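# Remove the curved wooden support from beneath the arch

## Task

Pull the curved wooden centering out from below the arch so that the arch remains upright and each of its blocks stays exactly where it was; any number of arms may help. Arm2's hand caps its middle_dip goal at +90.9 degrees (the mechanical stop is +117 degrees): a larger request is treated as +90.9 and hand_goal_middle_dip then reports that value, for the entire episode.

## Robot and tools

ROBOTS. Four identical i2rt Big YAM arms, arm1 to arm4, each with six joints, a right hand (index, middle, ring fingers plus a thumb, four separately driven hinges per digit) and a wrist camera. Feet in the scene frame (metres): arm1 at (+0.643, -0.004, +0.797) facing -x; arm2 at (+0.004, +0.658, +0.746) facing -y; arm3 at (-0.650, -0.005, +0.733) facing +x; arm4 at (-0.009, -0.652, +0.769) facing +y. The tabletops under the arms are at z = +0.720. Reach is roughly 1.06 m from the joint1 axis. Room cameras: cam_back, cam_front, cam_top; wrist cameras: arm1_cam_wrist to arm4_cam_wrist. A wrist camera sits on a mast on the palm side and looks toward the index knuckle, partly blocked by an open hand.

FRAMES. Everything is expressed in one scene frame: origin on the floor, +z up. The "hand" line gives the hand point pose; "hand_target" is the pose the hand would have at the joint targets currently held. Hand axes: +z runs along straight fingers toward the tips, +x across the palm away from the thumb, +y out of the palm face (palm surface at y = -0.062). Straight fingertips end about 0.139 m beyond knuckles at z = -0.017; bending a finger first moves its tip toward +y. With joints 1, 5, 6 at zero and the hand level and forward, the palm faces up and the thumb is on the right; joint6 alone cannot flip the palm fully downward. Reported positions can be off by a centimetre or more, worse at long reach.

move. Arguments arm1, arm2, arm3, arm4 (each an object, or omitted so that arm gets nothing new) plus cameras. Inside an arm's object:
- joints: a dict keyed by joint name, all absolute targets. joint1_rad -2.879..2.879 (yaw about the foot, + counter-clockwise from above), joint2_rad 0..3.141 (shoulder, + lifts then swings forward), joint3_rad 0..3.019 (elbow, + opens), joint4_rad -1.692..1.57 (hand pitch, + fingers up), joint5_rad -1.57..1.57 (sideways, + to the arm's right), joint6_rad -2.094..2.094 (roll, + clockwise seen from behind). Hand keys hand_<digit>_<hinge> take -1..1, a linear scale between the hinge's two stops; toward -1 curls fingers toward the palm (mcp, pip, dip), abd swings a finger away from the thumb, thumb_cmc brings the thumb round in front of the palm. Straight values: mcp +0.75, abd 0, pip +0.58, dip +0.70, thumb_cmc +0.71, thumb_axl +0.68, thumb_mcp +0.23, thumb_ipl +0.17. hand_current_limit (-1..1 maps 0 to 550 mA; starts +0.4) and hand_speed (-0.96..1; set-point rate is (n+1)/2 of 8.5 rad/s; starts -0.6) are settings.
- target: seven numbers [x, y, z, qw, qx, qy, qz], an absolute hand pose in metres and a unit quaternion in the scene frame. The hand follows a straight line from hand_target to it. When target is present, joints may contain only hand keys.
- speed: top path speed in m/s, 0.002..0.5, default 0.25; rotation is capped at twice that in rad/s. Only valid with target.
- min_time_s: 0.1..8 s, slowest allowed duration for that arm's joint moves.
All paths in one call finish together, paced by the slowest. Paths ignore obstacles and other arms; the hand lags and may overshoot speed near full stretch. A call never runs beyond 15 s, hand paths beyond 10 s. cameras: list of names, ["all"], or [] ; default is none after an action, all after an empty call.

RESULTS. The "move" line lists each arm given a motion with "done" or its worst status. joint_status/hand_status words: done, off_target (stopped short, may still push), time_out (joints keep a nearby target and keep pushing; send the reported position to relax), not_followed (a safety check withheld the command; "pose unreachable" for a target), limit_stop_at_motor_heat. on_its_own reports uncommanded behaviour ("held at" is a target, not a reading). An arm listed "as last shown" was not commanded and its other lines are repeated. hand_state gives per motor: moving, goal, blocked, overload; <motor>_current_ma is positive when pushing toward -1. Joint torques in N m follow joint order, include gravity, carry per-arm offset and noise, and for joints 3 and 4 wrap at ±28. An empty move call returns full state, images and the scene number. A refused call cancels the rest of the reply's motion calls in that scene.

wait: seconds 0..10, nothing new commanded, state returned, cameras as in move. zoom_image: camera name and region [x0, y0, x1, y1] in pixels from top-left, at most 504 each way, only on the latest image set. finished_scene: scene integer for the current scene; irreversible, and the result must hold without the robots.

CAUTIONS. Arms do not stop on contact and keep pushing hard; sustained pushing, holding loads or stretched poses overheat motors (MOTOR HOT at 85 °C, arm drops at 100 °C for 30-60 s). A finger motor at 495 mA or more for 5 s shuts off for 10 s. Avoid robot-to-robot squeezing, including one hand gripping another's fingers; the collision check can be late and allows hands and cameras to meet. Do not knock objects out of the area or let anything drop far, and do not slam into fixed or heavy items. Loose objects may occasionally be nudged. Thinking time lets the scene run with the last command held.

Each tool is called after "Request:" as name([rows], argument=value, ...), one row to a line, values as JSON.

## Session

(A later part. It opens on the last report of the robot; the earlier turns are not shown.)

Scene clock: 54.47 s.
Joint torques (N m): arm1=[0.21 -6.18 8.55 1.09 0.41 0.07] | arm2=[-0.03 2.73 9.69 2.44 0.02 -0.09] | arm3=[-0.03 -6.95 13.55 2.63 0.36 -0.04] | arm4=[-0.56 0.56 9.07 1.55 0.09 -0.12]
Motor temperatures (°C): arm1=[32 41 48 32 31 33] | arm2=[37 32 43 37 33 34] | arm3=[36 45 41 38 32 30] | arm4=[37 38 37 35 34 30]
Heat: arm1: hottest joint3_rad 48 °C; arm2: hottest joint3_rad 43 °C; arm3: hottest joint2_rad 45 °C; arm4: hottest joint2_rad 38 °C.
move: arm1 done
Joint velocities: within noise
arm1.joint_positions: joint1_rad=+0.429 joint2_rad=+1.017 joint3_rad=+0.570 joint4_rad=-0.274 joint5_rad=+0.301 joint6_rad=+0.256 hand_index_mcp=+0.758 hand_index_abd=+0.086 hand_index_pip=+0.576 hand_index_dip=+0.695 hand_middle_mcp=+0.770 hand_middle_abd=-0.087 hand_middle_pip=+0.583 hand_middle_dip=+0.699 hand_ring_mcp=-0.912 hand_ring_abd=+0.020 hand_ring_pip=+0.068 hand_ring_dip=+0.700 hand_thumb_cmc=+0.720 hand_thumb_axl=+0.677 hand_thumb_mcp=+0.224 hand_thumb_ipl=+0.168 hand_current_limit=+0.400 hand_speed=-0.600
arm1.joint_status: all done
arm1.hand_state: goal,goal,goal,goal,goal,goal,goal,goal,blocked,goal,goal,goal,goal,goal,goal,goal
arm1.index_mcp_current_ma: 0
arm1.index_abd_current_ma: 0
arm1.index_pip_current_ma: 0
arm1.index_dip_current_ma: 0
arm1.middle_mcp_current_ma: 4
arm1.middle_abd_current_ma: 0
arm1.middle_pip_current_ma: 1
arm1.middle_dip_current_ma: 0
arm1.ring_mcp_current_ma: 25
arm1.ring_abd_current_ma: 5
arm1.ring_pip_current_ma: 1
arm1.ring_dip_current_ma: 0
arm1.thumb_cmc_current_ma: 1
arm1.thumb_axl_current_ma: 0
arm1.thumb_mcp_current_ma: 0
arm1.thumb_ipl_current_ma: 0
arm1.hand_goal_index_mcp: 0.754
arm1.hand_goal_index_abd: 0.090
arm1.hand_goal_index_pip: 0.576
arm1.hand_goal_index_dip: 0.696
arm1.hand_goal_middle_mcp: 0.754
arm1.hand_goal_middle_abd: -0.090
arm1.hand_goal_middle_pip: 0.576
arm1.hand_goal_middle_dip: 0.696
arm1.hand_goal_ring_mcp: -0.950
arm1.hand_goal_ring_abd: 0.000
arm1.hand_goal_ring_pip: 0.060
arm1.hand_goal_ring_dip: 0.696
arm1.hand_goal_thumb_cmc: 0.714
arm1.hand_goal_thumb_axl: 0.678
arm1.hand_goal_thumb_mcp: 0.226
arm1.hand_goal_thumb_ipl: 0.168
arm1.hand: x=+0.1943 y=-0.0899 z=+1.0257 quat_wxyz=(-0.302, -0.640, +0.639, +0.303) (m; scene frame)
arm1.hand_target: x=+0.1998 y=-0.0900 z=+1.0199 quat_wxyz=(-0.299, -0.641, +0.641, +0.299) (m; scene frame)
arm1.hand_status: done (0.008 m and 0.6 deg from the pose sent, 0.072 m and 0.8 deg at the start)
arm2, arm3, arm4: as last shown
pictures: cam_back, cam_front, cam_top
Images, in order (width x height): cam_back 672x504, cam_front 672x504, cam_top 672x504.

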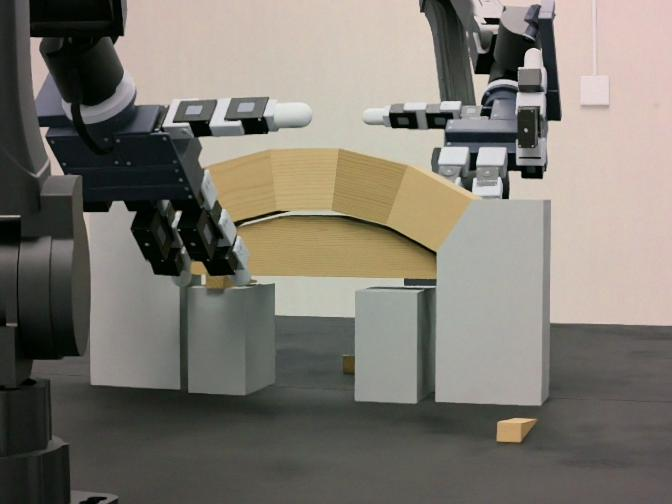

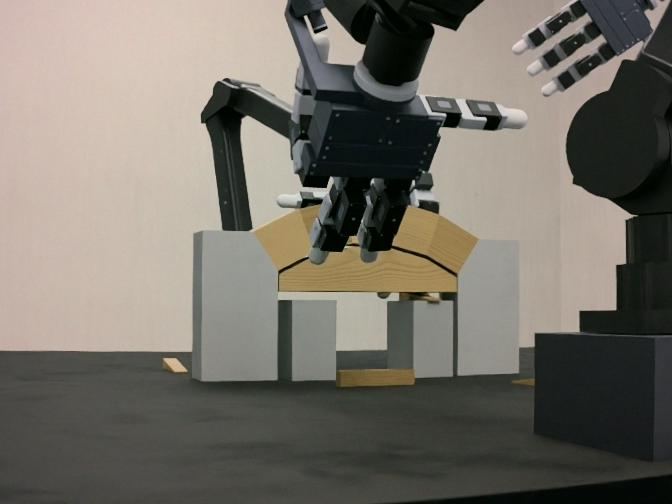

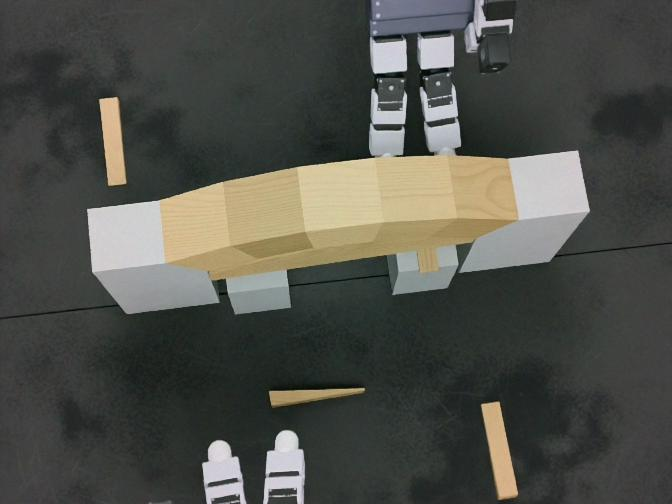

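Request:
move(arm1={"target": [0.06, -0.065, 1.03, 0.2988, 0.6408, -0.6408, -0.2988], "joints": {"hand_index_abd": 0.0, "hand_middle_abd": 0.0}, "speed": 0.15}, cameras=["cam_top", "cam_front"])

Request:
move(arm1={"target": [0.01, -0.065, 1.03, 0.2988, 0.6408, -0.6408, -0.2988], "speed": 0.08}, cameras=["cam_top", "cam_front", "cam_back"])

Request:
zoom_image(camera="cam_top", region=[200, 150, 480, 320])

Request:
zoom_image(camera="cam_front", region=[240, 190, 500, 390])

Scene clock: 56.67 s.
Joint torques (N m): arm1=[-1.03 -8.23 13.52 2.03 -0.01 -0.07] | arm2=[-0.09 2.78 9.69 2.43 0.02 -0.09] | arm3=[1.67 -7.65 13.55 2.52 0.29 -0.04] | arm4=[-0.56 0.5 9.05 1.55 0.08 -0.13]
Motor temperatures (°C): arm1=[32 41 48 32 31 33] | arm2=[37 32 43 37 33 34] | arm3=[36 45 42 38 32 30] | arm4=[37 38 37 35 34 30]
Heat: arm1: hottest joint3_rad 48 °C; arm2: hottest joint3_rad 43 °C; arm3: hottest joint2_rad 45 °C; arm4: hottest joint2_rad 38 °C.
move: arm1 off_target
Joint velocities: within noise
arm1.joint_positions: joint1_rad=+0.249 joint2_rad=+1.343 joint3_rad=+0.797 joint4_rad=-0.211 joint5_rad=+0.163 joint6_rad=+0.146 hand_index_mcp=+0.758 hand_index_abd=+0.003 hand_index_pip=+0.576 hand_index_dip=+0.695 hand_middle_mcp=+0.769 hand_middle_abd=-0.003 hand_middle_pip=+0.583 hand_middle_dip=+0.699 hand_ring_mcp=-0.912 hand_ring_abd=+0.020 hand_ring_pip=+0.068 hand_ring_dip=+0.700 hand_thumb_cmc=+0.720 hand_thumb_axl=+0.677 hand_thumb_mcp=+0.224 hand_thumb_ipl=+0.168 hand_current_limit=+0.400 hand_speed=-0.600
arm1.joint_status: all done
arm1.hand_state: goal,goal,goal,goal,goal,goal,goal,goal,blocked,goal,goal,goal,goal,goal,goal,goal
arm1.index_mcp_current_ma: 0
arm1.index_abd_current_ma: 0
arm1.index_pip_current_ma: 0
arm1.index_dip_current_ma: 0
arm1.middle_mcp_current_ma: 4
arm1.middle_abd_current_ma: 0
arm1.middle_pip_current_ma: 1
arm1.middle_dip_current_ma: 0
arm1.ring_mcp_current_ma: 25
arm1.ring_abd_current_ma: 5
arm1.ring_pip_current_ma: 1
arm1.ring_dip_current_ma: 0
arm1.thumb_cmc_current_ma: 1
arm1.thumb_axl_current_ma: 0
arm1.thumb_mcp_current_ma: 0
arm1.thumb_ipl_current_ma: 0
arm1.hand_goal_index_mcp: 0.754
arm1.hand_goal_index_abd: 0.000
arm1.hand_goal_index_pip: 0.576
arm1.hand_goal_index_dip: 0.696
arm1.hand_goal_middle_mcp: 0.754
arm1.hand_goal_middle_abd: 0.000
arm1.hand_goal_middle_pip: 0.576
arm1.hand_goal_middle_dip: 0.696
arm1.hand_goal_ring_mcp: -0.950
arm1.hand_goal_ring_abd: 0.000
arm1.hand_goal_ring_pip: 0.060
arm1.hand_goal_ring_dip: 0.696
arm1.hand_goal_thumb_cmc: 0.714
arm1.hand_goal_thumb_axl: 0.678
arm1.hand_goal_thumb_mcp: 0.226
arm1.hand_goal_thumb_ipl: 0.168
arm1.hand: x=+0.0826 y=-0.0621 z=+1.0054 quat_wxyz=(-0.280, -0.648, +0.649, +0.285) (m; scene frame)
arm1.hand_target: x=+0.0624 y=-0.0647 z=+1.0302 quat_wxyz=(-0.299, -0.641, +0.641, +0.299) (m; scene frame)
arm1.hand_status: off_target (0.034 m and 2.9 deg from the pose sent, 0.137 m and 0.7 deg at the start)
arm2.joint_positions: joint1_rad=-0.762 joint2_rad=+0.610 joint3_rad=+1.396 joint4_rad=-1.346 joint5_rad=-0.059 joint6_rad=+1.172 hand_index_mcp=+0.754 hand_index_abd=+0.001 hand_index_pip=+0.577 hand_index_dip=+0.696 hand_middle_mcp=+0.754 hand_middle_abd=+0.001 hand_middle_pip=+0.577 hand_middle_dip=+0.696 hand_ring_mcp=+0.754 hand_ring_abd=+0.000 hand_ring_pip=+0.577 hand_ring_dip=+0.696 hand_thumb_cmc=+0.714 hand_thumb_axl=+0.677 hand_thumb_mcp=+0.226 hand_thumb_ipl=+0.168 hand_current_limit=+0.400 hand_speed=-0.600
arm2.joint_status: not commanded
arm2.hand_state: goal,goal,goal,goal,goal,goal,goal,goal,goal,goal,goal,goal,goal,goal,goal,goal
arm2.index_mcp_current_ma: 0
arm2.index_abd_current_ma: 0
arm2.index_pip_current_ma: 0
arm2.index_dip_current_ma: 0
arm2.middle_mcp_current_ma: 0
arm2.middle_abd_current_ma: 0
arm2.middle_pip_current_ma: 0
arm2.middle_dip_current_ma: 0
arm2.ring_mcp_current_ma: 0
arm2.ring_abd_current_ma: 0
arm2.ring_pip_current_ma: 0
arm2.ring_dip_current_ma: 0
arm2.thumb_cmc_current_ma: 0
arm2.thumb_axl_current_ma: 0
arm2.thumb_mcp_current_ma: 0
arm2.thumb_ipl_current_ma: 0
arm2.hand_goal_index_mcp: 0.754
arm2.hand_goal_index_abd: 0.000
arm2.hand_goal_index_pip: 0.576
arm2.hand_goal_index_dip: 0.696
arm2.hand_goal_middle_mcp: 0.754
arm2.hand_goal_middle_abd: 0.000
arm2.hand_goal_middle_pip: 0.576
arm2.hand_goal_middle_dip: 0.696
arm2.hand_goal_ring_mcp: 0.754
arm2.hand_goal_ring_abd: 0.000
arm2.hand_goal_ring_pip: 0.576
arm2.hand_goal_ring_dip: 0.696
arm2.hand_goal_thumb_cmc: 0.714
arm2.hand_goal_thumb_axl: 0.678
arm2.hand_goal_thumb_mcp: 0.226
arm2.hand_goal_thumb_ipl: 0.168
arm2.hand: x=-0.2226 y=+0.5440 z=+1.2958 quat_wxyz=(+0.470, +0.497, -0.719, +0.118) (m; scene frame)
arm2.hand_target: x=-0.2206 y=+0.5460 z=+1.3069 quat_wxyz=(+0.481, +0.494, -0.714, +0.120) (m; scene frame)
arm2.hand_status: not commanded
arm3: as last shown
arm4.joint_positions: joint1_rad=-0.088 joint2_rad=+0.627 joint3_rad=+1.321 joint4_rad=-1.160 joint5_rad=+0.072 joint6_rad=+1.085 hand_index_mcp=+0.755 hand_index_abd=+0.000 hand_index_pip=+0.577 hand_index_dip=+0.696 hand_middle_mcp=+0.755 hand_middle_abd=+0.000 hand_middle_pip=+0.577 hand_middle_dip=+0.696 hand_ring_mcp=+0.755 hand_ring_abd=+0.000 hand_ring_pip=+0.577 hand_ring_dip=+0.696 hand_thumb_cmc=+0.715 hand_thumb_axl=+0.677 hand_thumb_mcp=+0.226 hand_thumb_ipl=+0.168 hand_current_limit=+0.400 hand_speed=-0.600
arm4.joint_status: not commanded
arm4.hand_state: goal,goal,goal,goal,goal,goal,goal,goal,goal,goal,goal,goal,goal,goal,goal,goal
arm4.index_mcp_current_ma: 1
arm4.index_abd_current_ma: 0
arm4.index_pip_current_ma: 0
arm4.index_dip_current_ma: 0
arm4.middle_mcp_current_ma: 1
arm4.middle_abd_current_ma: 0
arm4.middle_pip_current_ma: 0
arm4.middle_dip_current_ma: 0
arm4.ring_mcp_current_ma: 1
arm4.ring_abd_current_ma: 0
arm4.ring_pip_current_ma: 0
arm4.ring_dip_current_ma: 0
arm4.thumb_cmc_current_ma: 1
arm4.thumb_axl_current_ma: 0
arm4.thumb_mcp_current_ma: 0
arm4.thumb_ipl_current_ma: 0
arm4.hand_goal_index_mcp: 0.754
arm4.hand_goal_index_abd: 0.000
arm4.hand_goal_index_pip: 0.576
arm4.hand_goal_index_dip: 0.696
arm4.hand_goal_middle_mcp: 0.754
arm4.hand_goal_middle_abd: 0.000
arm4.hand_goal_middle_pip: 0.576
arm4.hand_goal_middle_dip: 0.696
arm4.hand_goal_ring_mcp: 0.754
arm4.hand_goal_ring_abd: 0.000
arm4.hand_goal_ring_pip: 0.576
arm4.hand_goal_ring_dip: 0.696
arm4.hand_goal_thumb_cmc: 0.714
arm4.hand_goal_thumb_axl: 0.678
arm4.hand_goal_thumb_mcp: 0.226
arm4.hand_goal_thumb_ipl: 0.168
arm4.hand: x=+0.0971 y=-0.3870 z=+1.3328 quat_wxyz=(-0.228, +0.472, +0.707, +0.476) (m; scene frame)
arm4.hand_target: x=+0.0967 y=-0.3902 z=+1.3454 quat_wxyz=(-0.234, +0.468, +0.700, +0.486) (m; scene frame)
arm4.hand_status: not commanded
pictures: cam_front, cam_top
Images, in order (width x height): cam_front 672x504, cam_top 672x504.

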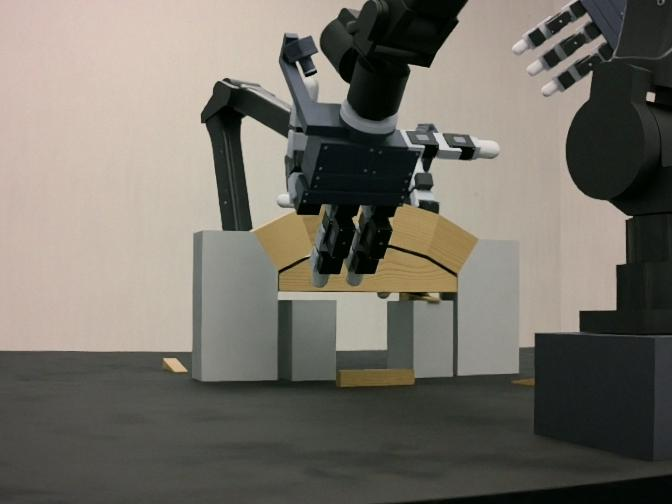

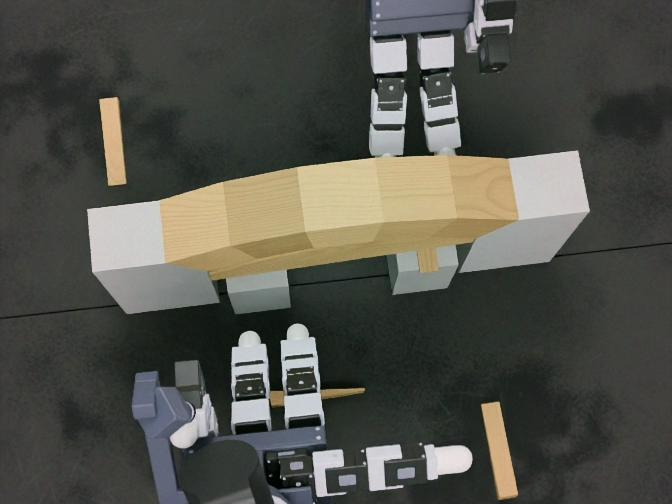

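Scene clock: 57.93 s.
Joint torques (N m): arm1=[-1.2 -10.34 13.55 1.84 -0.01 -0.09] | arm2=[-0.09 2.84 9.7 2.43 0.02 -0.09] | arm3=[0.26 -7.53 13.63 2.7 0.36 -0.02] | arm4=[-0.56 0.56 9.07 1.57 0.09 -0.12]
Motor temperatures (°C): arm1=[32 41 48 32 31 33] | arm2=[37 32 43 37 33 34] | arm3=[36 45 42 38 32 30] | arm4=[37 38 37 35 34 30]
Heat: arm1: hottest joint3_rad 48 °C; arm2: hottest joint3_rad 43 °C; arm3: hottest joint2_rad 45 °C; arm4: hottest joint2_rad 38 °C.
move: arm1 off_target
Joint velocities: within noise
arm1.joint_positions: joint1_rad=+0.228 joint2_rad=+1.466 joint3_rad=+0.926 joint4_rad=-0.211 joint5_rad=+0.145 joint6_rad=+0.131 hand_index_mcp=+0.758 hand_index_abd=+0.003 hand_index_pip=+0.576 hand_index_dip=+0.695 hand_middle_mcp=+0.769 hand_middle_abd=-0.003 hand_middle_pip=+0.583 hand_middle_dip=+0.699 hand_ring_mcp=-0.912 hand_ring_abd=+0.020 hand_ring_pip=+0.068 hand_ring_dip=+0.700 hand_thumb_cmc=+0.720 hand_thumb_axl=+0.677 hand_thumb_mcp=+0.224 hand_thumb_ipl=+0.168 hand_current_limit=+0.400 hand_speed=-0.600
arm1.joint_status: not commanded
arm1.hand_state: goal,goal,goal,goal,goal,goal,goal,goal,blocked,goal,goal,goal,goal,goal,goal,goal
arm1.index_mcp_current_ma: 0
arm1.index_abd_current_ma: 0
arm1.index_pip_current_ma: 0
arm1.index_dip_current_ma: 0
arm1.middle_mcp_current_ma: 4
arm1.middle_abd_current_ma: 0
arm1.middle_pip_current_ma: 1
arm1.middle_dip_current_ma: 0
arm1.ring_mcp_current_ma: 25
arm1.ring_abd_current_ma: 5
arm1.ring_pip_current_ma: 1
arm1.ring_dip_current_ma: 0
arm1.thumb_cmc_current_ma: 1
arm1.thumb_axl_current_ma: 0
arm1.thumb_mcp_current_ma: 0
arm1.thumb_ipl_current_ma: 0
arm1.hand_goal_index_mcp: 0.754
arm1.hand_goal_index_abd: 0.000
arm1.hand_goal_index_pip: 0.576
arm1.hand_goal_index_dip: 0.696
arm1.hand_goal_middle_mcp: 0.754
arm1.hand_goal_middle_abd: 0.000
arm1.hand_goal_middle_pip: 0.576
arm1.hand_goal_middle_dip: 0.696
arm1.hand_goal_ring_mcp: -0.950
arm1.hand_goal_ring_abd: 0.000
arm1.hand_goal_ring_pip: 0.060
arm1.hand_goal_ring_dip: 0.696
arm1.hand_goal_thumb_cmc: 0.714
arm1.hand_goal_thumb_axl: 0.678
arm1.hand_goal_thumb_mcp: 0.226
arm1.hand_goal_thumb_ipl: 0.168
arm1.hand: x=+0.0328 y=-0.0641 z=+1.0076 quat_wxyz=(-0.282, -0.648, +0.648, +0.286) (m; scene frame)
arm1.hand_target: x=+0.0124 y=-0.0646 z=+1.0302 quat_wxyz=(-0.299, -0.641, +0.641, +0.299) (m; scene frame)
arm1.hand_status: off_target (0.032 m and 2.7 deg from the pose sent, 0.077 m and 2.9 deg at the start)
arm2, arm3, arm4: as last shown
pictures: cam_back, cam_front, cam_top
Images, in order (width x height): cam_back 672x504, cam_front 672x504, cam_top 672x504.

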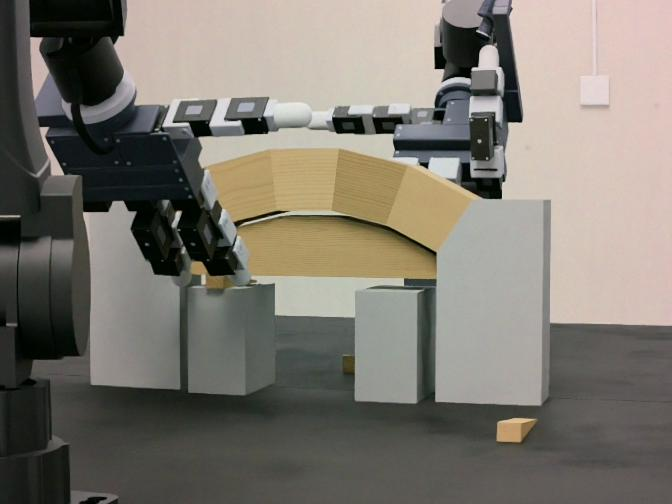

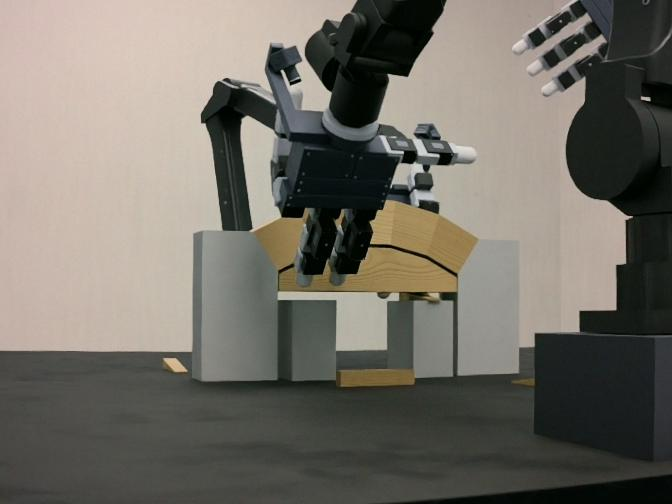

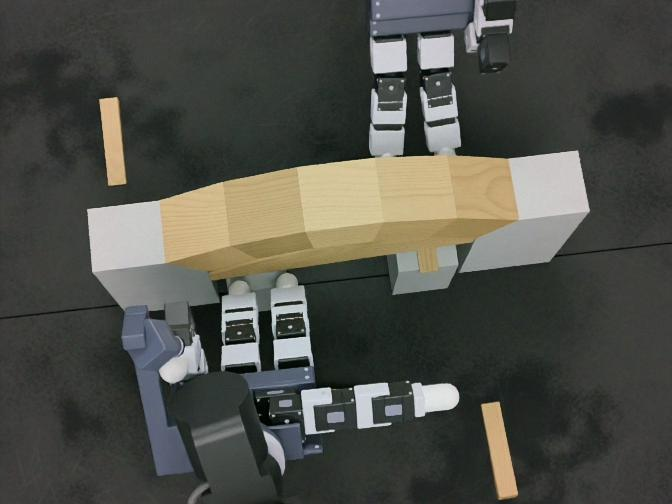

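Scaled by 1.800 from the camera's 672x504 image, which has a finer 960x720 frame.

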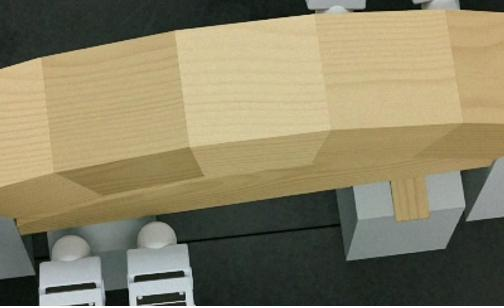

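Scaled by 1.938 from the camera's 672x504 image, which has a finer 960x720 frame.

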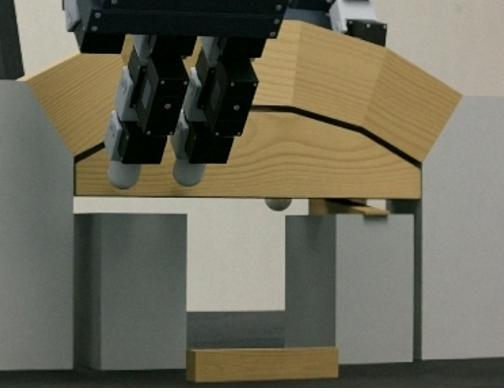

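Request:
move(arm1={"target": [-0.001, -0.067, 1.03, 0.2988, 0.6408, -0.6408, -0.2988], "speed": 0.06}, cameras=["cam_top", "cam_front"])

Request:
zoom_image(camera="cam_top", region=[200, 150, 480, 320])

Request:
zoom_image(camera="cam_front", region=[240, 190, 500, 390])

Scene clock: 59.20 s.
Joint torques (N m): arm1=[-1.26 -11.16 13.67 1.76 0.03 -0.1] | arm2=[-0.09 2.78 9.68 2.43 0.02 -0.09] | arm3=[0.73 -7.53 13.75 2.67 0.32 -0.08] | arm4=[-0.5 0.62 9.06 1.55 0.08 -0.12]
Motor temperatures (°C): arm1=[32 41 48 32 31 33] | arm2=[37 32 43 37 33 34] | arm3=[36 45 42 38 32 30] | arm4=[37 38 37 35 34 30]
Heat: arm1: hottest joint3_rad 48 °C; arm2: hottest joint3_rad 43 °C; arm3: hottest joint2_rad 45 °C; arm4: hottest joint2_rad 38 °C.
move: arm1 off_target
Joint velocities: within noise
arm1.joint_positions: joint1_rad=+0.228 joint2_rad=+1.493 joint3_rad=+0.956 joint4_rad=-0.211 joint5_rad=+0.144 joint6_rad=+0.131 hand_index_mcp=+0.764 hand_index_abd=+0.003 hand_index_pip=+0.579 hand_index_dip=+0.696 hand_middle_mcp=+0.768 hand_middle_abd=-0.003 hand_middle_pip=+0.582 hand_middle_dip=+0.699 hand_ring_mcp=-0.912 hand_ring_abd=+0.020 hand_ring_pip=+0.068 hand_ring_dip=+0.700 hand_thumb_cmc=+0.720 hand_thumb_axl=+0.677 hand_thumb_mcp=+0.224 hand_thumb_ipl=+0.168 hand_current_limit=+0.400 hand_speed=-0.600
arm1.joint_status: not commanded
arm1.hand_state: goal,goal,goal,goal,goal,goal,goal,goal,blocked,goal,goal,goal,goal,goal,goal,goal
arm1.index_mcp_current_ma: 2
arm1.index_abd_current_ma: 0
arm1.index_pip_current_ma: 0
arm1.index_dip_current_ma: 0
arm1.middle_mcp_current_ma: 4
arm1.middle_abd_current_ma: 0
arm1.middle_pip_current_ma: 1
arm1.middle_dip_current_ma: 0
arm1.ring_mcp_current_ma: 25
arm1.ring_abd_current_ma: 5
arm1.ring_pip_current_ma: 1
arm1.ring_dip_current_ma: 0
arm1.thumb_cmc_current_ma: 1
arm1.thumb_axl_current_ma: 0
arm1.thumb_mcp_current_ma: 0
arm1.thumb_ipl_current_ma: 0
arm1.hand_goal_index_mcp: 0.754
arm1.hand_goal_index_abd: 0.000
arm1.hand_goal_index_pip: 0.576
arm1.hand_goal_index_dip: 0.696
arm1.hand_goal_middle_mcp: 0.754
arm1.hand_goal_middle_abd: 0.000
arm1.hand_goal_middle_pip: 0.576
arm1.hand_goal_middle_dip: 0.696
arm1.hand_goal_ring_mcp: -0.950
arm1.hand_goal_ring_abd: 0.000
arm1.hand_goal_ring_pip: 0.060
arm1.hand_goal_ring_dip: 0.696
arm1.hand_goal_thumb_cmc: 0.714
arm1.hand_goal_thumb_axl: 0.678
arm1.hand_goal_thumb_mcp: 0.226
arm1.hand_goal_thumb_ipl: 0.168
arm1.hand: x=+0.0218 y=-0.0664 z=+1.0079 quat_wxyz=(-0.283, -0.647, +0.647, +0.286) (m; scene frame)
arm1.hand_target: x=+0.0013 y=-0.0667 z=+1.0302 quat_wxyz=(-0.299, -0.641, +0.641, +0.299) (m; scene frame)
arm1.hand_status: off_target (0.032 m and 2.6 deg from the pose sent, 0.041 m and 2.7 deg at the start)
arm2, arm3, arm4: as last shown
pictures: cam_front, cam_top
Images, in order (width x height): cam_front 672x504, cam_top 672x504.

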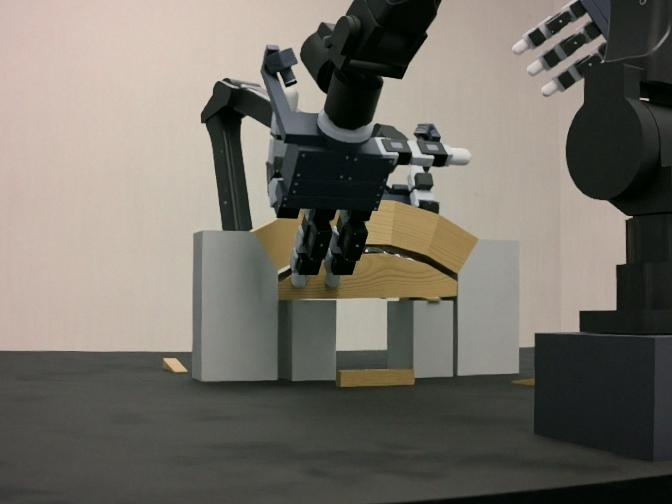

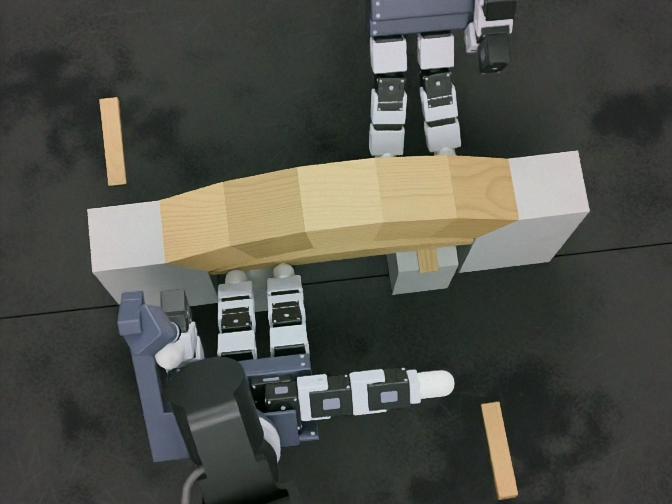

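Scaled by 1.800 from the camera's 672x504 image, which has a finer 960x720 frame.

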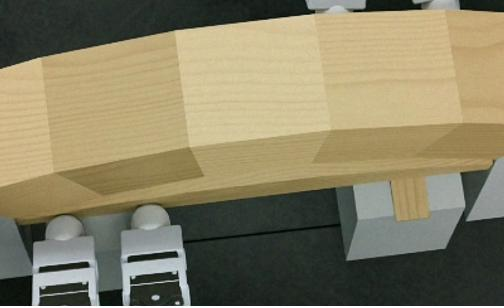

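Scaled by 1.938 from the camera's 672x504 image, which has a finer 960x720 frame.

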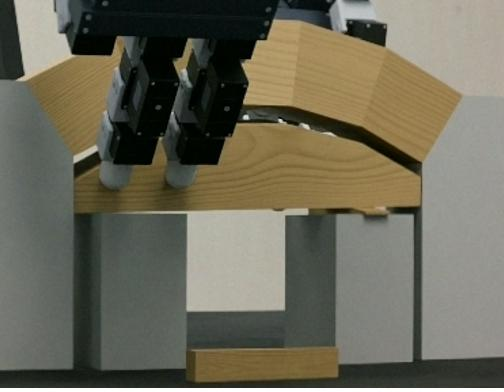

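Request:
move(arm1={"target": [0.05, -0.06, 1.04, 0.2988, 0.6408, -0.6408, -0.2988], "speed": 0.1}, cameras=["cam_top", "cam_front", "cam_back"])

Request:
zoom_image(camera="cam_back", region=[140, 200, 300, 320])

Request:
zoom_image(camera="cam_front", region=[370, 240, 490, 330])

Scene clock: 64.77 s.
Joint torques (N m): arm1=[-0.91 -12.16 8.68 1.26 0.13 -0.03] | arm2=[-0.09 2.73 9.69 2.43 0.02 -0.09] | arm3=[0.5 -7.41 13.53 2.62 0.37 -0.04] | arm4=[-0.62 0.62 9.06 1.57 0.09 -0.13]
Motor temperatures (°C): arm1=[32 41 48 32 31 33] | arm2=[37 32 43 37 33 34] | arm3=[36 45 43 38 32 30] | arm4=[37 38 37 35 34 30]
Heat: arm1: hottest joint3_rad 48 °C; arm2: hottest joint3_rad 43 °C; arm3: hottest joint2_rad 45 °C; arm4: hottest joint2_rad 38 °C.
move: arm1 done
Joint velocities: within noise
arm1.joint_positions: joint1_rad=+0.228 joint2_rad=+1.384 joint3_rad=+0.910 joint4_rad=-0.216 joint5_rad=+0.144 joint6_rad=+0.131 hand_index_mcp=+0.767 hand_index_abd=+0.003 hand_index_pip=+0.582 hand_index_dip=+0.698 hand_middle_mcp=+0.769 hand_middle_abd=-0.003 hand_middle_pip=+0.583 hand_middle_dip=+0.699 hand_ring_mcp=-0.912 hand_ring_abd=+0.020 hand_ring_pip=+0.068 hand_ring_dip=+0.700 hand_thumb_cmc=+0.720 hand_thumb_axl=+0.677 hand_thumb_mcp=+0.224 hand_thumb_ipl=+0.168 hand_current_limit=+0.400 hand_speed=-0.600
arm1.joint_status: not commanded
arm1.hand_state: goal,goal,goal,goal,goal,goal,goal,goal,blocked,goal,goal,goal,goal,goal,goal,goal
arm1.index_mcp_current_ma: 3
arm1.index_abd_current_ma: 0
arm1.index_pip_current_ma: 1
arm1.index_dip_current_ma: 0
arm1.middle_mcp_current_ma: 4
arm1.middle_abd_current_ma: 0
arm1.middle_pip_current_ma: 1
arm1.middle_dip_current_ma: 0
arm1.ring_mcp_current_ma: 25
arm1.ring_abd_current_ma: 5
arm1.ring_pip_current_ma: 1
arm1.ring_dip_current_ma: 0
arm1.thumb_cmc_current_ma: 1
arm1.thumb_axl_current_ma: 0
arm1.thumb_mcp_current_ma: 0
arm1.thumb_ipl_current_ma: 0
arm1.hand_goal_index_mcp: 0.754
arm1.hand_goal_index_abd: 0.000
arm1.hand_goal_index_pip: 0.576
arm1.hand_goal_index_dip: 0.696
arm1.hand_goal_middle_mcp: 0.754
arm1.hand_goal_middle_abd: 0.000
arm1.hand_goal_middle_pip: 0.576
arm1.hand_goal_middle_dip: 0.696
arm1.hand_goal_ring_mcp: -0.950
arm1.hand_goal_ring_abd: 0.000
arm1.hand_goal_ring_pip: 0.060
arm1.hand_goal_ring_dip: 0.696
arm1.hand_goal_thumb_cmc: 0.714
arm1.hand_goal_thumb_axl: 0.678
arm1.hand_goal_thumb_mcp: 0.226
arm1.hand_goal_thumb_ipl: 0.168
arm1.hand: x=+0.0460 y=-0.0617 z=+1.0445 quat_wxyz=(-0.305, -0.638, +0.641, +0.300) (m; scene frame)
arm1.hand_target: x=+0.0500 y=-0.0601 z=+1.0400 quat_wxyz=(-0.299, -0.641, +0.641, +0.299) (m; scene frame)
arm1.hand_status: done (0.006 m and 0.8 deg from the pose sent, 0.043 m and 2.5 deg at the start)
arm2, arm4: as last shown
arm3.joint_positions: joint1_rad=+0.343 joint2_rad=+1.300 joint3_rad=+0.844 joint4_rad=-0.337 joint5_rad=+0.267 joint6_rad=+0.243 hand_index_mcp=+0.760 hand_index_abd=+0.087 hand_index_pip=+0.577 hand_index_dip=+0.696 hand_middle_mcp=+0.760 hand_middle_abd=-0.087 hand_middle_pip=+0.578 hand_middle_dip=+0.696 hand_ring_mcp=-0.915 hand_ring_abd=+0.019 hand_ring_pip=+0.068 hand_ring_dip=+0.700 hand_thumb_cmc=+0.720 hand_thumb_axl=+0.677 hand_thumb_mcp=+0.225 hand_thumb_ipl=+0.168 hand_current_limit=+0.400 hand_speed=-0.600
arm3.joint_status: not commanded
arm3.hand_state: goal,goal,goal,goal,goal,goal,goal,goal,blocked,goal,goal,goal,goal,goal,goal,goal
arm3.index_mcp_current_ma: 1
arm3.index_abd_current_ma: 0
arm3.index_pip_current_ma: 0
arm3.index_dip_current_ma: 0
arm3.middle_mcp_current_ma: 1
arm3.middle_abd_current_ma: 0
arm3.middle_pip_current_ma: 0
arm3.middle_dip_current_ma: 0
arm3.ring_mcp_current_ma: 22
arm3.ring_abd_current_ma: 4
arm3.ring_pip_current_ma: 1
arm3.ring_dip_current_ma: 0
arm3.thumb_cmc_current_ma: 1
arm3.thumb_axl_current_ma: 0
arm3.thumb_mcp_current_ma: 0
arm3.thumb_ipl_current_ma: 0
arm3.hand_goal_index_mcp: 0.754
arm3.hand_goal_index_abd: 0.090
arm3.hand_goal_index_pip: 0.576
arm3.hand_goal_index_dip: 0.696
arm3.hand_goal_middle_mcp: 0.754
arm3.hand_goal_middle_abd: -0.090
arm3.hand_goal_middle_pip: 0.576
arm3.hand_goal_middle_dip: 0.696
arm3.hand_goal_ring_mcp: -0.950
arm3.hand_goal_ring_abd: 0.000
arm3.hand_goal_ring_pip: 0.060
arm3.hand_goal_ring_dip: 0.696
arm3.hand_goal_thumb_cmc: 0.714
arm3.hand_goal_thumb_axl: 0.678
arm3.hand_goal_thumb_mcp: 0.226
arm3.hand_goal_thumb_ipl: 0.168
arm3.hand: x=-0.1113 y=+0.1091 z=+0.9734 quat_wxyz=(+0.287, +0.644, +0.652, +0.279) (m; scene frame)
arm3.hand_target: x=-0.0949 y=+0.1114 z=+0.9982 quat_wxyz=(+0.299, +0.641, +0.641, +0.299) (m; scene frame)
arm3.hand_status: not commanded
pictures: cam_back, cam_front, cam_top
Images, in order (width x height): cam_back 672x504, cam_front 672x504, cam_top 672x504.

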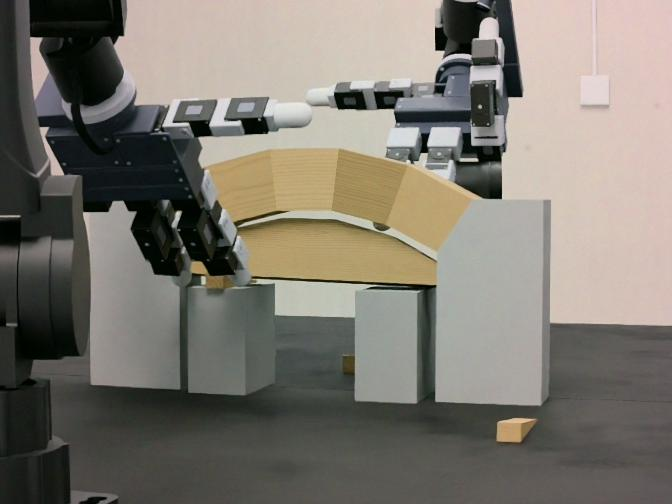

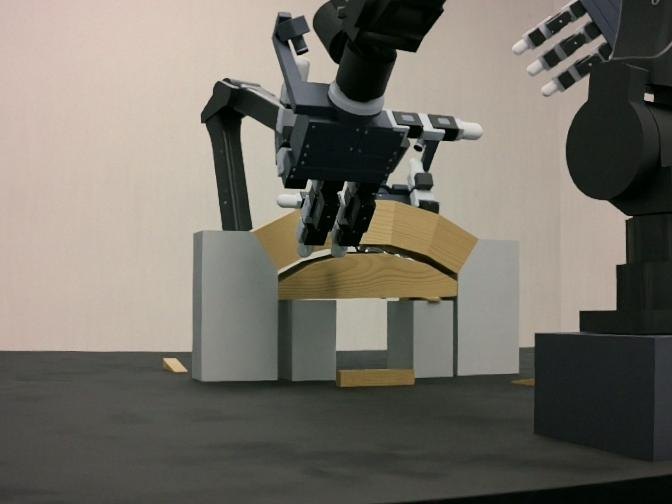

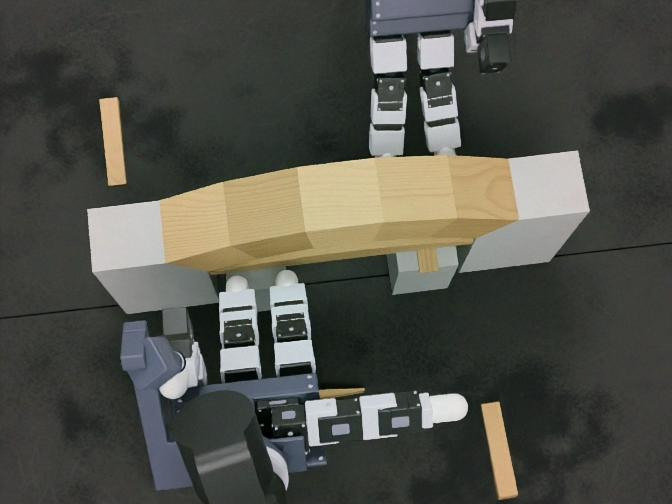

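Scaled by 3.150 from the camera's 672x504 image, which has a finer 960x720 frame.

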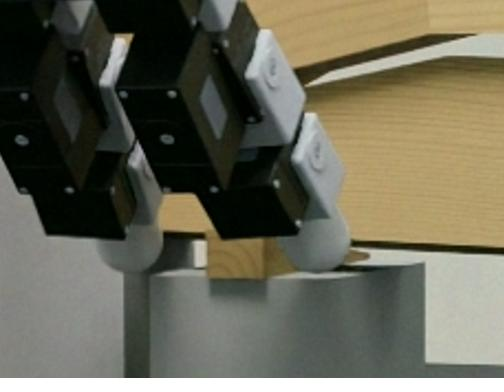

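Scaled by 4.200 from the camera's 672x504 image, which has a finer 960x720 frame.

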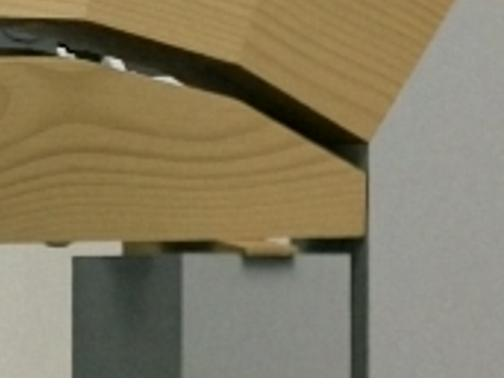

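Request:
move(arm1={"target": [0.09, 0.0, 1.04, 0.2988, 0.6408, -0.6408, -0.2988], "joints": {"hand_index_abd": -0.14, "hand_middle_abd": 0.14}, "speed": 0.2})

Request:
move(arm1={"target": [0.045, 0.108, 1.012, 0.2988, 0.6408, -0.6408, -0.2988], "speed": 0.15}, cameras=["cam_top", "cam_front", "cam_back"])

Request:
zoom_image(camera="cam_front", region=[370, 240, 490, 330])

Request:
zoom_image(camera="cam_top", region=[380, 210, 480, 310])

Scene clock: 66.63 s.
Joint torques (N m): arm1=[-1.08 -10.4 8.51 1.22 -0.05 -0.08] | arm2=[-0.03 2.73 9.69 2.41 0.02 -0.09] | arm3=[0.5 -8.18 13.46 2.7 0.32 -0.02] | arm4=[-0.56 0.5 9.06 1.54 0.09 -0.12]
Motor temperatures (°C): arm1=[32 41 48 32 31 33] | arm2=[37 32 43 37 33 34] | arm3=[36 45 43 38 32 30] | arm4=[37 38 37 35 34 30]
Heat: arm1: hottest joint3_rad 48 °C; arm2: hottest joint3_rad 43 °C; arm3: hottest joint2_rad 45 °C; arm4: hottest joint2_rad 38 °C.
move: arm1 off_target
Joint velocities: within noise
arm1.joint_positions: joint1_rad=+0.087 joint2_rad=+1.260 joint3_rad=+0.794 joint4_rad=-0.216 joint5_rad=+0.040 joint6_rad=+0.044 hand_index_mcp=+0.767 hand_index_abd=-0.096 hand_index_pip=+0.582 hand_index_dip=+0.698 hand_middle_mcp=+0.769 hand_middle_abd=+0.099 hand_middle_pip=+0.582 hand_middle_dip=+0.699 hand_ring_mcp=-0.912 hand_ring_abd=+0.020 hand_ring_pip=+0.068 hand_ring_dip=+0.700 hand_thumb_cmc=+0.720 hand_thumb_axl=+0.677 hand_thumb_mcp=+0.224 hand_thumb_ipl=+0.168 hand_current_limit=+0.400 hand_speed=-0.600
arm1.joint_status: hand_index_abd off_target (ended at -0.096, target -0.140); hand_middle_abd off_target (ended at +0.099, target +0.140)
arm1.hand_state: goal,blocked,goal,goal,goal,blocked,goal,goal,blocked,goal,goal,goal,goal,goal,goal,goal
arm1.index_mcp_current_ma: 3
arm1.index_abd_current_ma: 23
arm1.index_pip_current_ma: 1
arm1.index_dip_current_ma: 0
arm1.middle_mcp_current_ma: 4
arm1.middle_abd_current_ma: -20
arm1.middle_pip_current_ma: 1
arm1.middle_dip_current_ma: 0
arm1.ring_mcp_current_ma: 25
arm1.ring_abd_current_ma: 5
arm1.ring_pip_current_ma: 1
arm1.ring_dip_current_ma: 0
arm1.thumb_cmc_current_ma: 1
arm1.thumb_axl_current_ma: 0
arm1.thumb_mcp_current_ma: 0
arm1.thumb_ipl_current_ma: 0
arm1.hand_goal_index_mcp: 0.754
arm1.hand_goal_index_abd: -0.140
arm1.hand_goal_index_pip: 0.576
arm1.hand_goal_index_dip: 0.696
arm1.hand_goal_middle_mcp: 0.754
arm1.hand_goal_middle_abd: 0.140
arm1.hand_goal_middle_pip: 0.576
arm1.hand_goal_middle_dip: 0.696
arm1.hand_goal_ring_mcp: -0.950
arm1.hand_goal_ring_abd: 0.000
arm1.hand_goal_ring_pip: 0.060
arm1.hand_goal_ring_dip: 0.696
arm1.hand_goal_thumb_cmc: 0.714
arm1.hand_goal_thumb_axl: 0.678
arm1.hand_goal_thumb_mcp: 0.226
arm1.hand_goal_thumb_ipl: 0.168
arm1.hand: x=+0.0845 y=-0.0005 z=+1.0448 quat_wxyz=(-0.304, -0.636, +0.642, +0.302) (m; scene frame)
arm1.hand_target: x=+0.0898 y=+0.0001 z=+1.0400 quat_wxyz=(-0.299, -0.641, +0.641, +0.299) (m; scene frame)
arm1.hand_status: done (0.007 m and 0.9 deg from the pose sent, 0.076 m and 0.8 deg at the start)
arm2, arm3, arm4: as last shown
pictures: none

Scene clock: 68.27 s.
Joint torques (N m): arm1=[-0.67 -9.41 13.04 2.15 -0.24 -0.09] | arm2=[-0.09 2.78 9.68 2.41 0.02 -0.09] | arm3=[0.09 -7.24 13.78 2.95 0.37 -0.09] | arm4=[-0.56 0.62 9.09 1.57 0.08 -0.12]
Motor temperatures (°C): arm1=[32 41 48 32 31 33] | arm2=[37 32 43 37 33 34] | arm3=[36 45 44 38 32 30] | arm4=[37 38 37 35 34 30]
Heat: arm1: hottest joint3_rad 48 °C; arm2: hottest joint3_rad 43 °C; arm3: hottest joint2_rad 45 °C; arm4: hottest joint2_rad 38 °C.
move: arm1 off_target
Joint velocities: within noise
arm1.joint_positions: joint1_rad=-0.179 joint2_rad=+1.415 joint3_rad=+0.815 joint4_rad=-0.157 joint5_rad=-0.164 joint6_rad=-0.128 hand_index_mcp=+0.767 hand_index_abd=-0.096 hand_index_pip=+0.582 hand_index_dip=+0.698 hand_middle_mcp=+0.769 hand_middle_abd=+0.099 hand_middle_pip=+0.582 hand_middle_dip=+0.699 hand_ring_mcp=-0.912 hand_ring_abd=+0.020 hand_ring_pip=+0.068 hand_ring_dip=+0.700 hand_thumb_cmc=+0.720 hand_thumb_axl=+0.677 hand_thumb_mcp=+0.224 hand_thumb_ipl=+0.168 hand_current_limit=+0.400 hand_speed=-0.600
arm1.joint_status: not commanded
arm1.hand_state: goal,blocked,goal,goal,goal,blocked,goal,goal,blocked,goal,goal,goal,goal,goal,goal,goal
arm1.index_mcp_current_ma: 3
arm1.index_abd_current_ma: 23
arm1.index_pip_current_ma: 1
arm1.index_dip_current_ma: 0
arm1.middle_mcp_current_ma: 4
arm1.middle_abd_current_ma: -20
arm1.middle_pip_current_ma: 1
arm1.middle_dip_current_ma: 0
arm1.ring_mcp_current_ma: 25
arm1.ring_abd_current_ma: 5
arm1.ring_pip_current_ma: 1
arm1.ring_dip_current_ma: 0
arm1.thumb_cmc_current_ma: 1
arm1.thumb_axl_current_ma: 0
arm1.thumb_mcp_current_ma: 0
arm1.thumb_ipl_current_ma: 0
arm1.hand_goal_index_mcp: 0.754
arm1.hand_goal_index_abd: -0.140
arm1.hand_goal_index_pip: 0.576
arm1.hand_goal_index_dip: 0.696
arm1.hand_goal_middle_mcp: 0.754
arm1.hand_goal_middle_abd: 0.140
arm1.hand_goal_middle_pip: 0.576
arm1.hand_goal_middle_dip: 0.696
arm1.hand_goal_ring_mcp: -0.950
arm1.hand_goal_ring_abd: 0.000
arm1.hand_goal_ring_pip: 0.060
arm1.hand_goal_ring_dip: 0.696
arm1.hand_goal_thumb_cmc: 0.714
arm1.hand_goal_thumb_axl: 0.678
arm1.hand_goal_thumb_mcp: 0.226
arm1.hand_goal_thumb_ipl: 0.168
arm1.hand: x=+0.0668 y=+0.1032 z=+0.9882 quat_wxyz=(-0.287, -0.644, +0.653, +0.278) (m; scene frame)
arm1.hand_target: x=+0.0472 y=+0.1077 z=+1.0123 quat_wxyz=(-0.299, -0.641, +0.641, +0.299) (m; scene frame)
arm1.hand_status: off_target (0.033 m and 3.1 deg from the pose sent, 0.120 m and 0.9 deg at the start)
arm2, arm3, arm4: as last shown
pictures: cam_back, cam_front, cam_top
Images, in order (width x height): cam_back 672x504, cam_front 672x504, cam_top 672x504.

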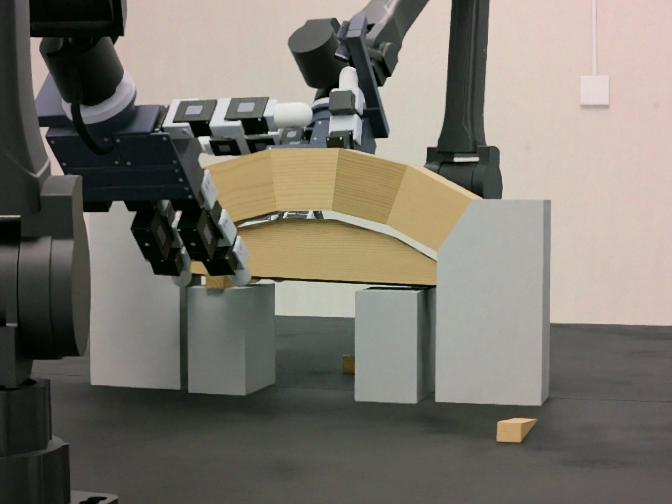

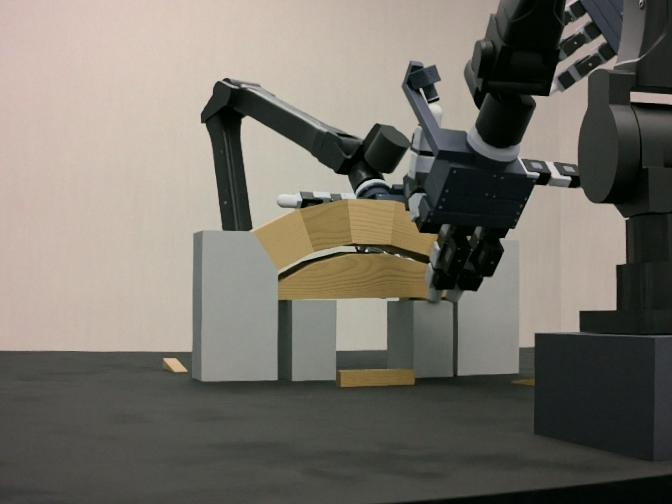

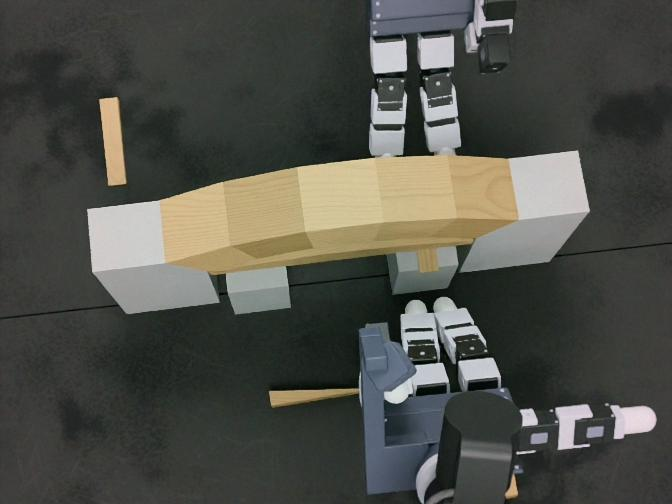

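Scaled by 4.200 from the camera's 672x504 image, which has a finer 960x720 frame.

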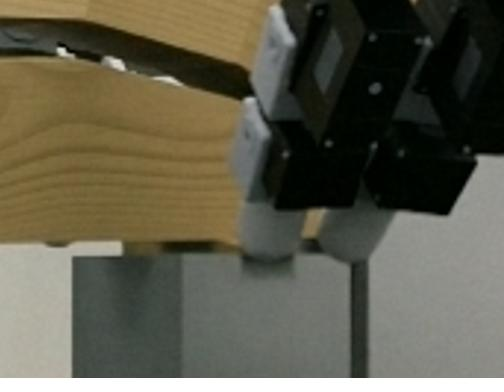

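Scaled by 5.040 from the camera's 672x504 image, which has a finer 960x720 frame.

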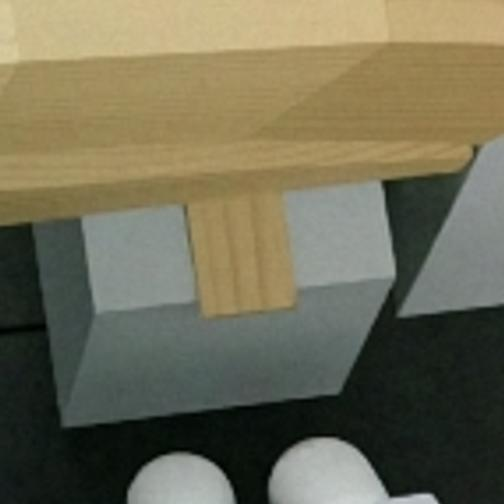

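Request:
move(arm1={"target": [0.02, 0.108, 1.011, 0.2988, 0.6408, -0.6408, -0.2988], "speed": 0.08}, cameras=["cam_top", "cam_front", "cam_back"])

Request:
zoom_image(camera="cam_front", region=[370, 240, 490, 330])

Request:
zoom_image(camera="cam_top", region=[380, 210, 480, 310])

Request:
zoom_image(camera="cam_back", region=[140, 200, 300, 320])

Scene clock: 69.57 s.
Joint torques (N m): arm1=[-0.21 -10.17 13.18 2.03 0.04 -0.01] | arm2=[-0.09 2.78 9.69 2.43 0.02 -0.09] | arm3=[0.5 -7.06 13.49 2.8 0.39 -0.09] | arm4=[-0.62 0.62 9.09 1.55 0.08 -0.11]
Motor temperatures (°C): arm1=[32 41 49 32 31 33] | arm2=[37 32 44 37 33 34] | arm3=[36 45 44 38 32 30] | arm4=[37 38 38 35 34 30]
Heat: arm1: hottest joint3_rad 49 °C; arm2: hottest joint3_rad 44 °C; arm3: hottest joint2_rad 45 °C; arm4: hottest joint2_rad 38 °C.
move: arm1 off_target
Joint velocities: within noise
arm1.joint_positions: joint1_rad=-0.177 joint2_rad=+1.474 joint3_rad=+0.878 joint4_rad=-0.157 joint5_rad=-0.161 joint6_rad=-0.128 hand_index_mcp=+0.767 hand_index_abd=-0.096 hand_index_pip=+0.582 hand_index_dip=+0.698 hand_middle_mcp=+0.769 hand_middle_abd=+0.099 hand_middle_pip=+0.582 hand_middle_dip=+0.699 hand_ring_mcp=-0.912 hand_ring_abd=+0.020 hand_ring_pip=+0.068 hand_ring_dip=+0.700 hand_thumb_cmc=+0.720 hand_thumb_axl=+0.677 hand_thumb_mcp=+0.224 hand_thumb_ipl=+0.168 hand_current_limit=+0.400 hand_speed=-0.600
arm1.joint_status: not commanded
arm1.hand_state: goal,blocked,goal,goal,goal,blocked,goal,goal,blocked,goal,goal,goal,goal,goal,goal,goal
arm1.index_mcp_current_ma: 3
arm1.index_abd_current_ma: 23
arm1.index_pip_current_ma: 1
arm1.index_dip_current_ma: 0
arm1.middle_mcp_current_ma: 4
arm1.middle_abd_current_ma: -20
arm1.middle_pip_current_ma: 1
arm1.middle_dip_current_ma: 0
arm1.ring_mcp_current_ma: 25
arm1.ring_abd_current_ma: 5
arm1.ring_pip_current_ma: 1
arm1.ring_dip_current_ma: 0
arm1.thumb_cmc_current_ma: 1
arm1.thumb_axl_current_ma: 0
arm1.thumb_mcp_current_ma: 0
arm1.thumb_ipl_current_ma: 0
arm1.hand_goal_index_mcp: 0.754
arm1.hand_goal_index_abd: -0.140
arm1.hand_goal_index_pip: 0.576
arm1.hand_goal_index_dip: 0.696
arm1.hand_goal_middle_mcp: 0.754
arm1.hand_goal_middle_abd: 0.140
arm1.hand_goal_middle_pip: 0.576
arm1.hand_goal_middle_dip: 0.696
arm1.hand_goal_ring_mcp: -0.950
arm1.hand_goal_ring_abd: 0.000
arm1.hand_goal_ring_pip: 0.060
arm1.hand_goal_ring_dip: 0.696
arm1.hand_goal_thumb_cmc: 0.714
arm1.hand_goal_thumb_axl: 0.678
arm1.hand_goal_thumb_mcp: 0.226
arm1.hand_goal_thumb_ipl: 0.168
arm1.hand: x=+0.0432 y=+0.1077 z=+0.9889 quat_wxyz=(-0.287, -0.644, +0.652, +0.280) (m; scene frame)
arm1.hand_target: x=+0.0222 y=+0.1075 z=+1.0113 quat_wxyz=(-0.299, -0.641, +0.641, +0.299) (m; scene frame)
arm1.hand_status: off_target (0.032 m and 2.8 deg from the pose sent, 0.052 m and 3.1 deg at the start)
arm2, arm3, arm4: as last shown
pictures: cam_back, cam_front, cam_top
Images, in order (width x height): cam_back 672x504, cam_front 672x504, cam_top 672x504.

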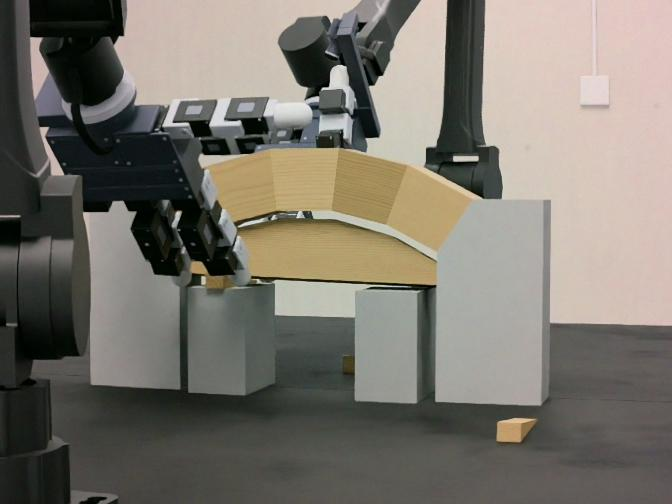

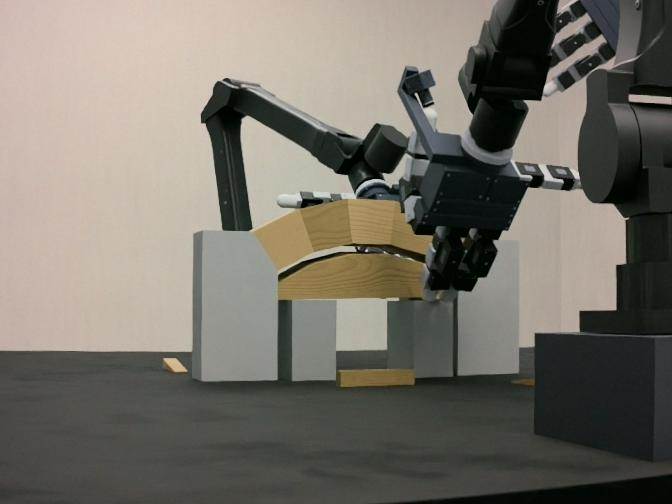

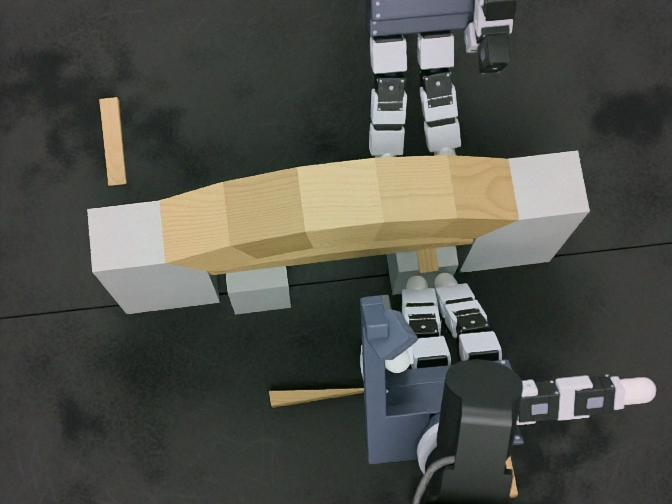

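Scaled by 4.200 from the camera's 672x504 image, which has a finer 960x720 frame.

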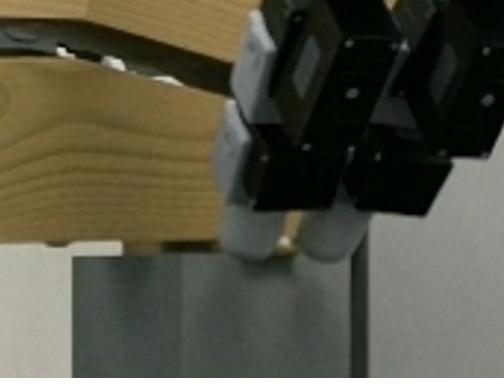

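Scaled by 5.040 from the camera's 672x504 image, which has a finer 960x720 frame.

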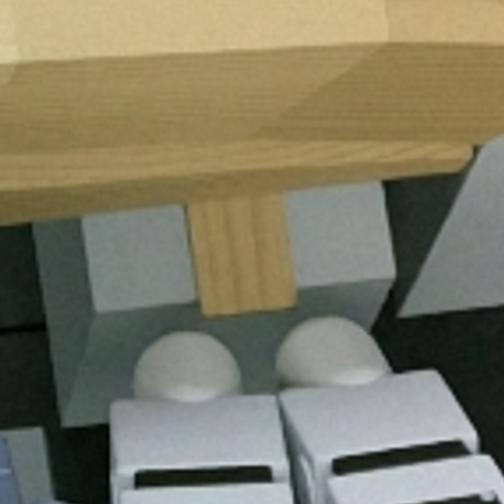

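Scaled by 3.150 from the camera's 672x504 image, which has a finer 960x720 frame.

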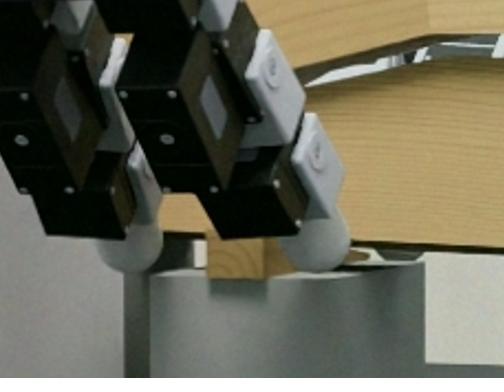

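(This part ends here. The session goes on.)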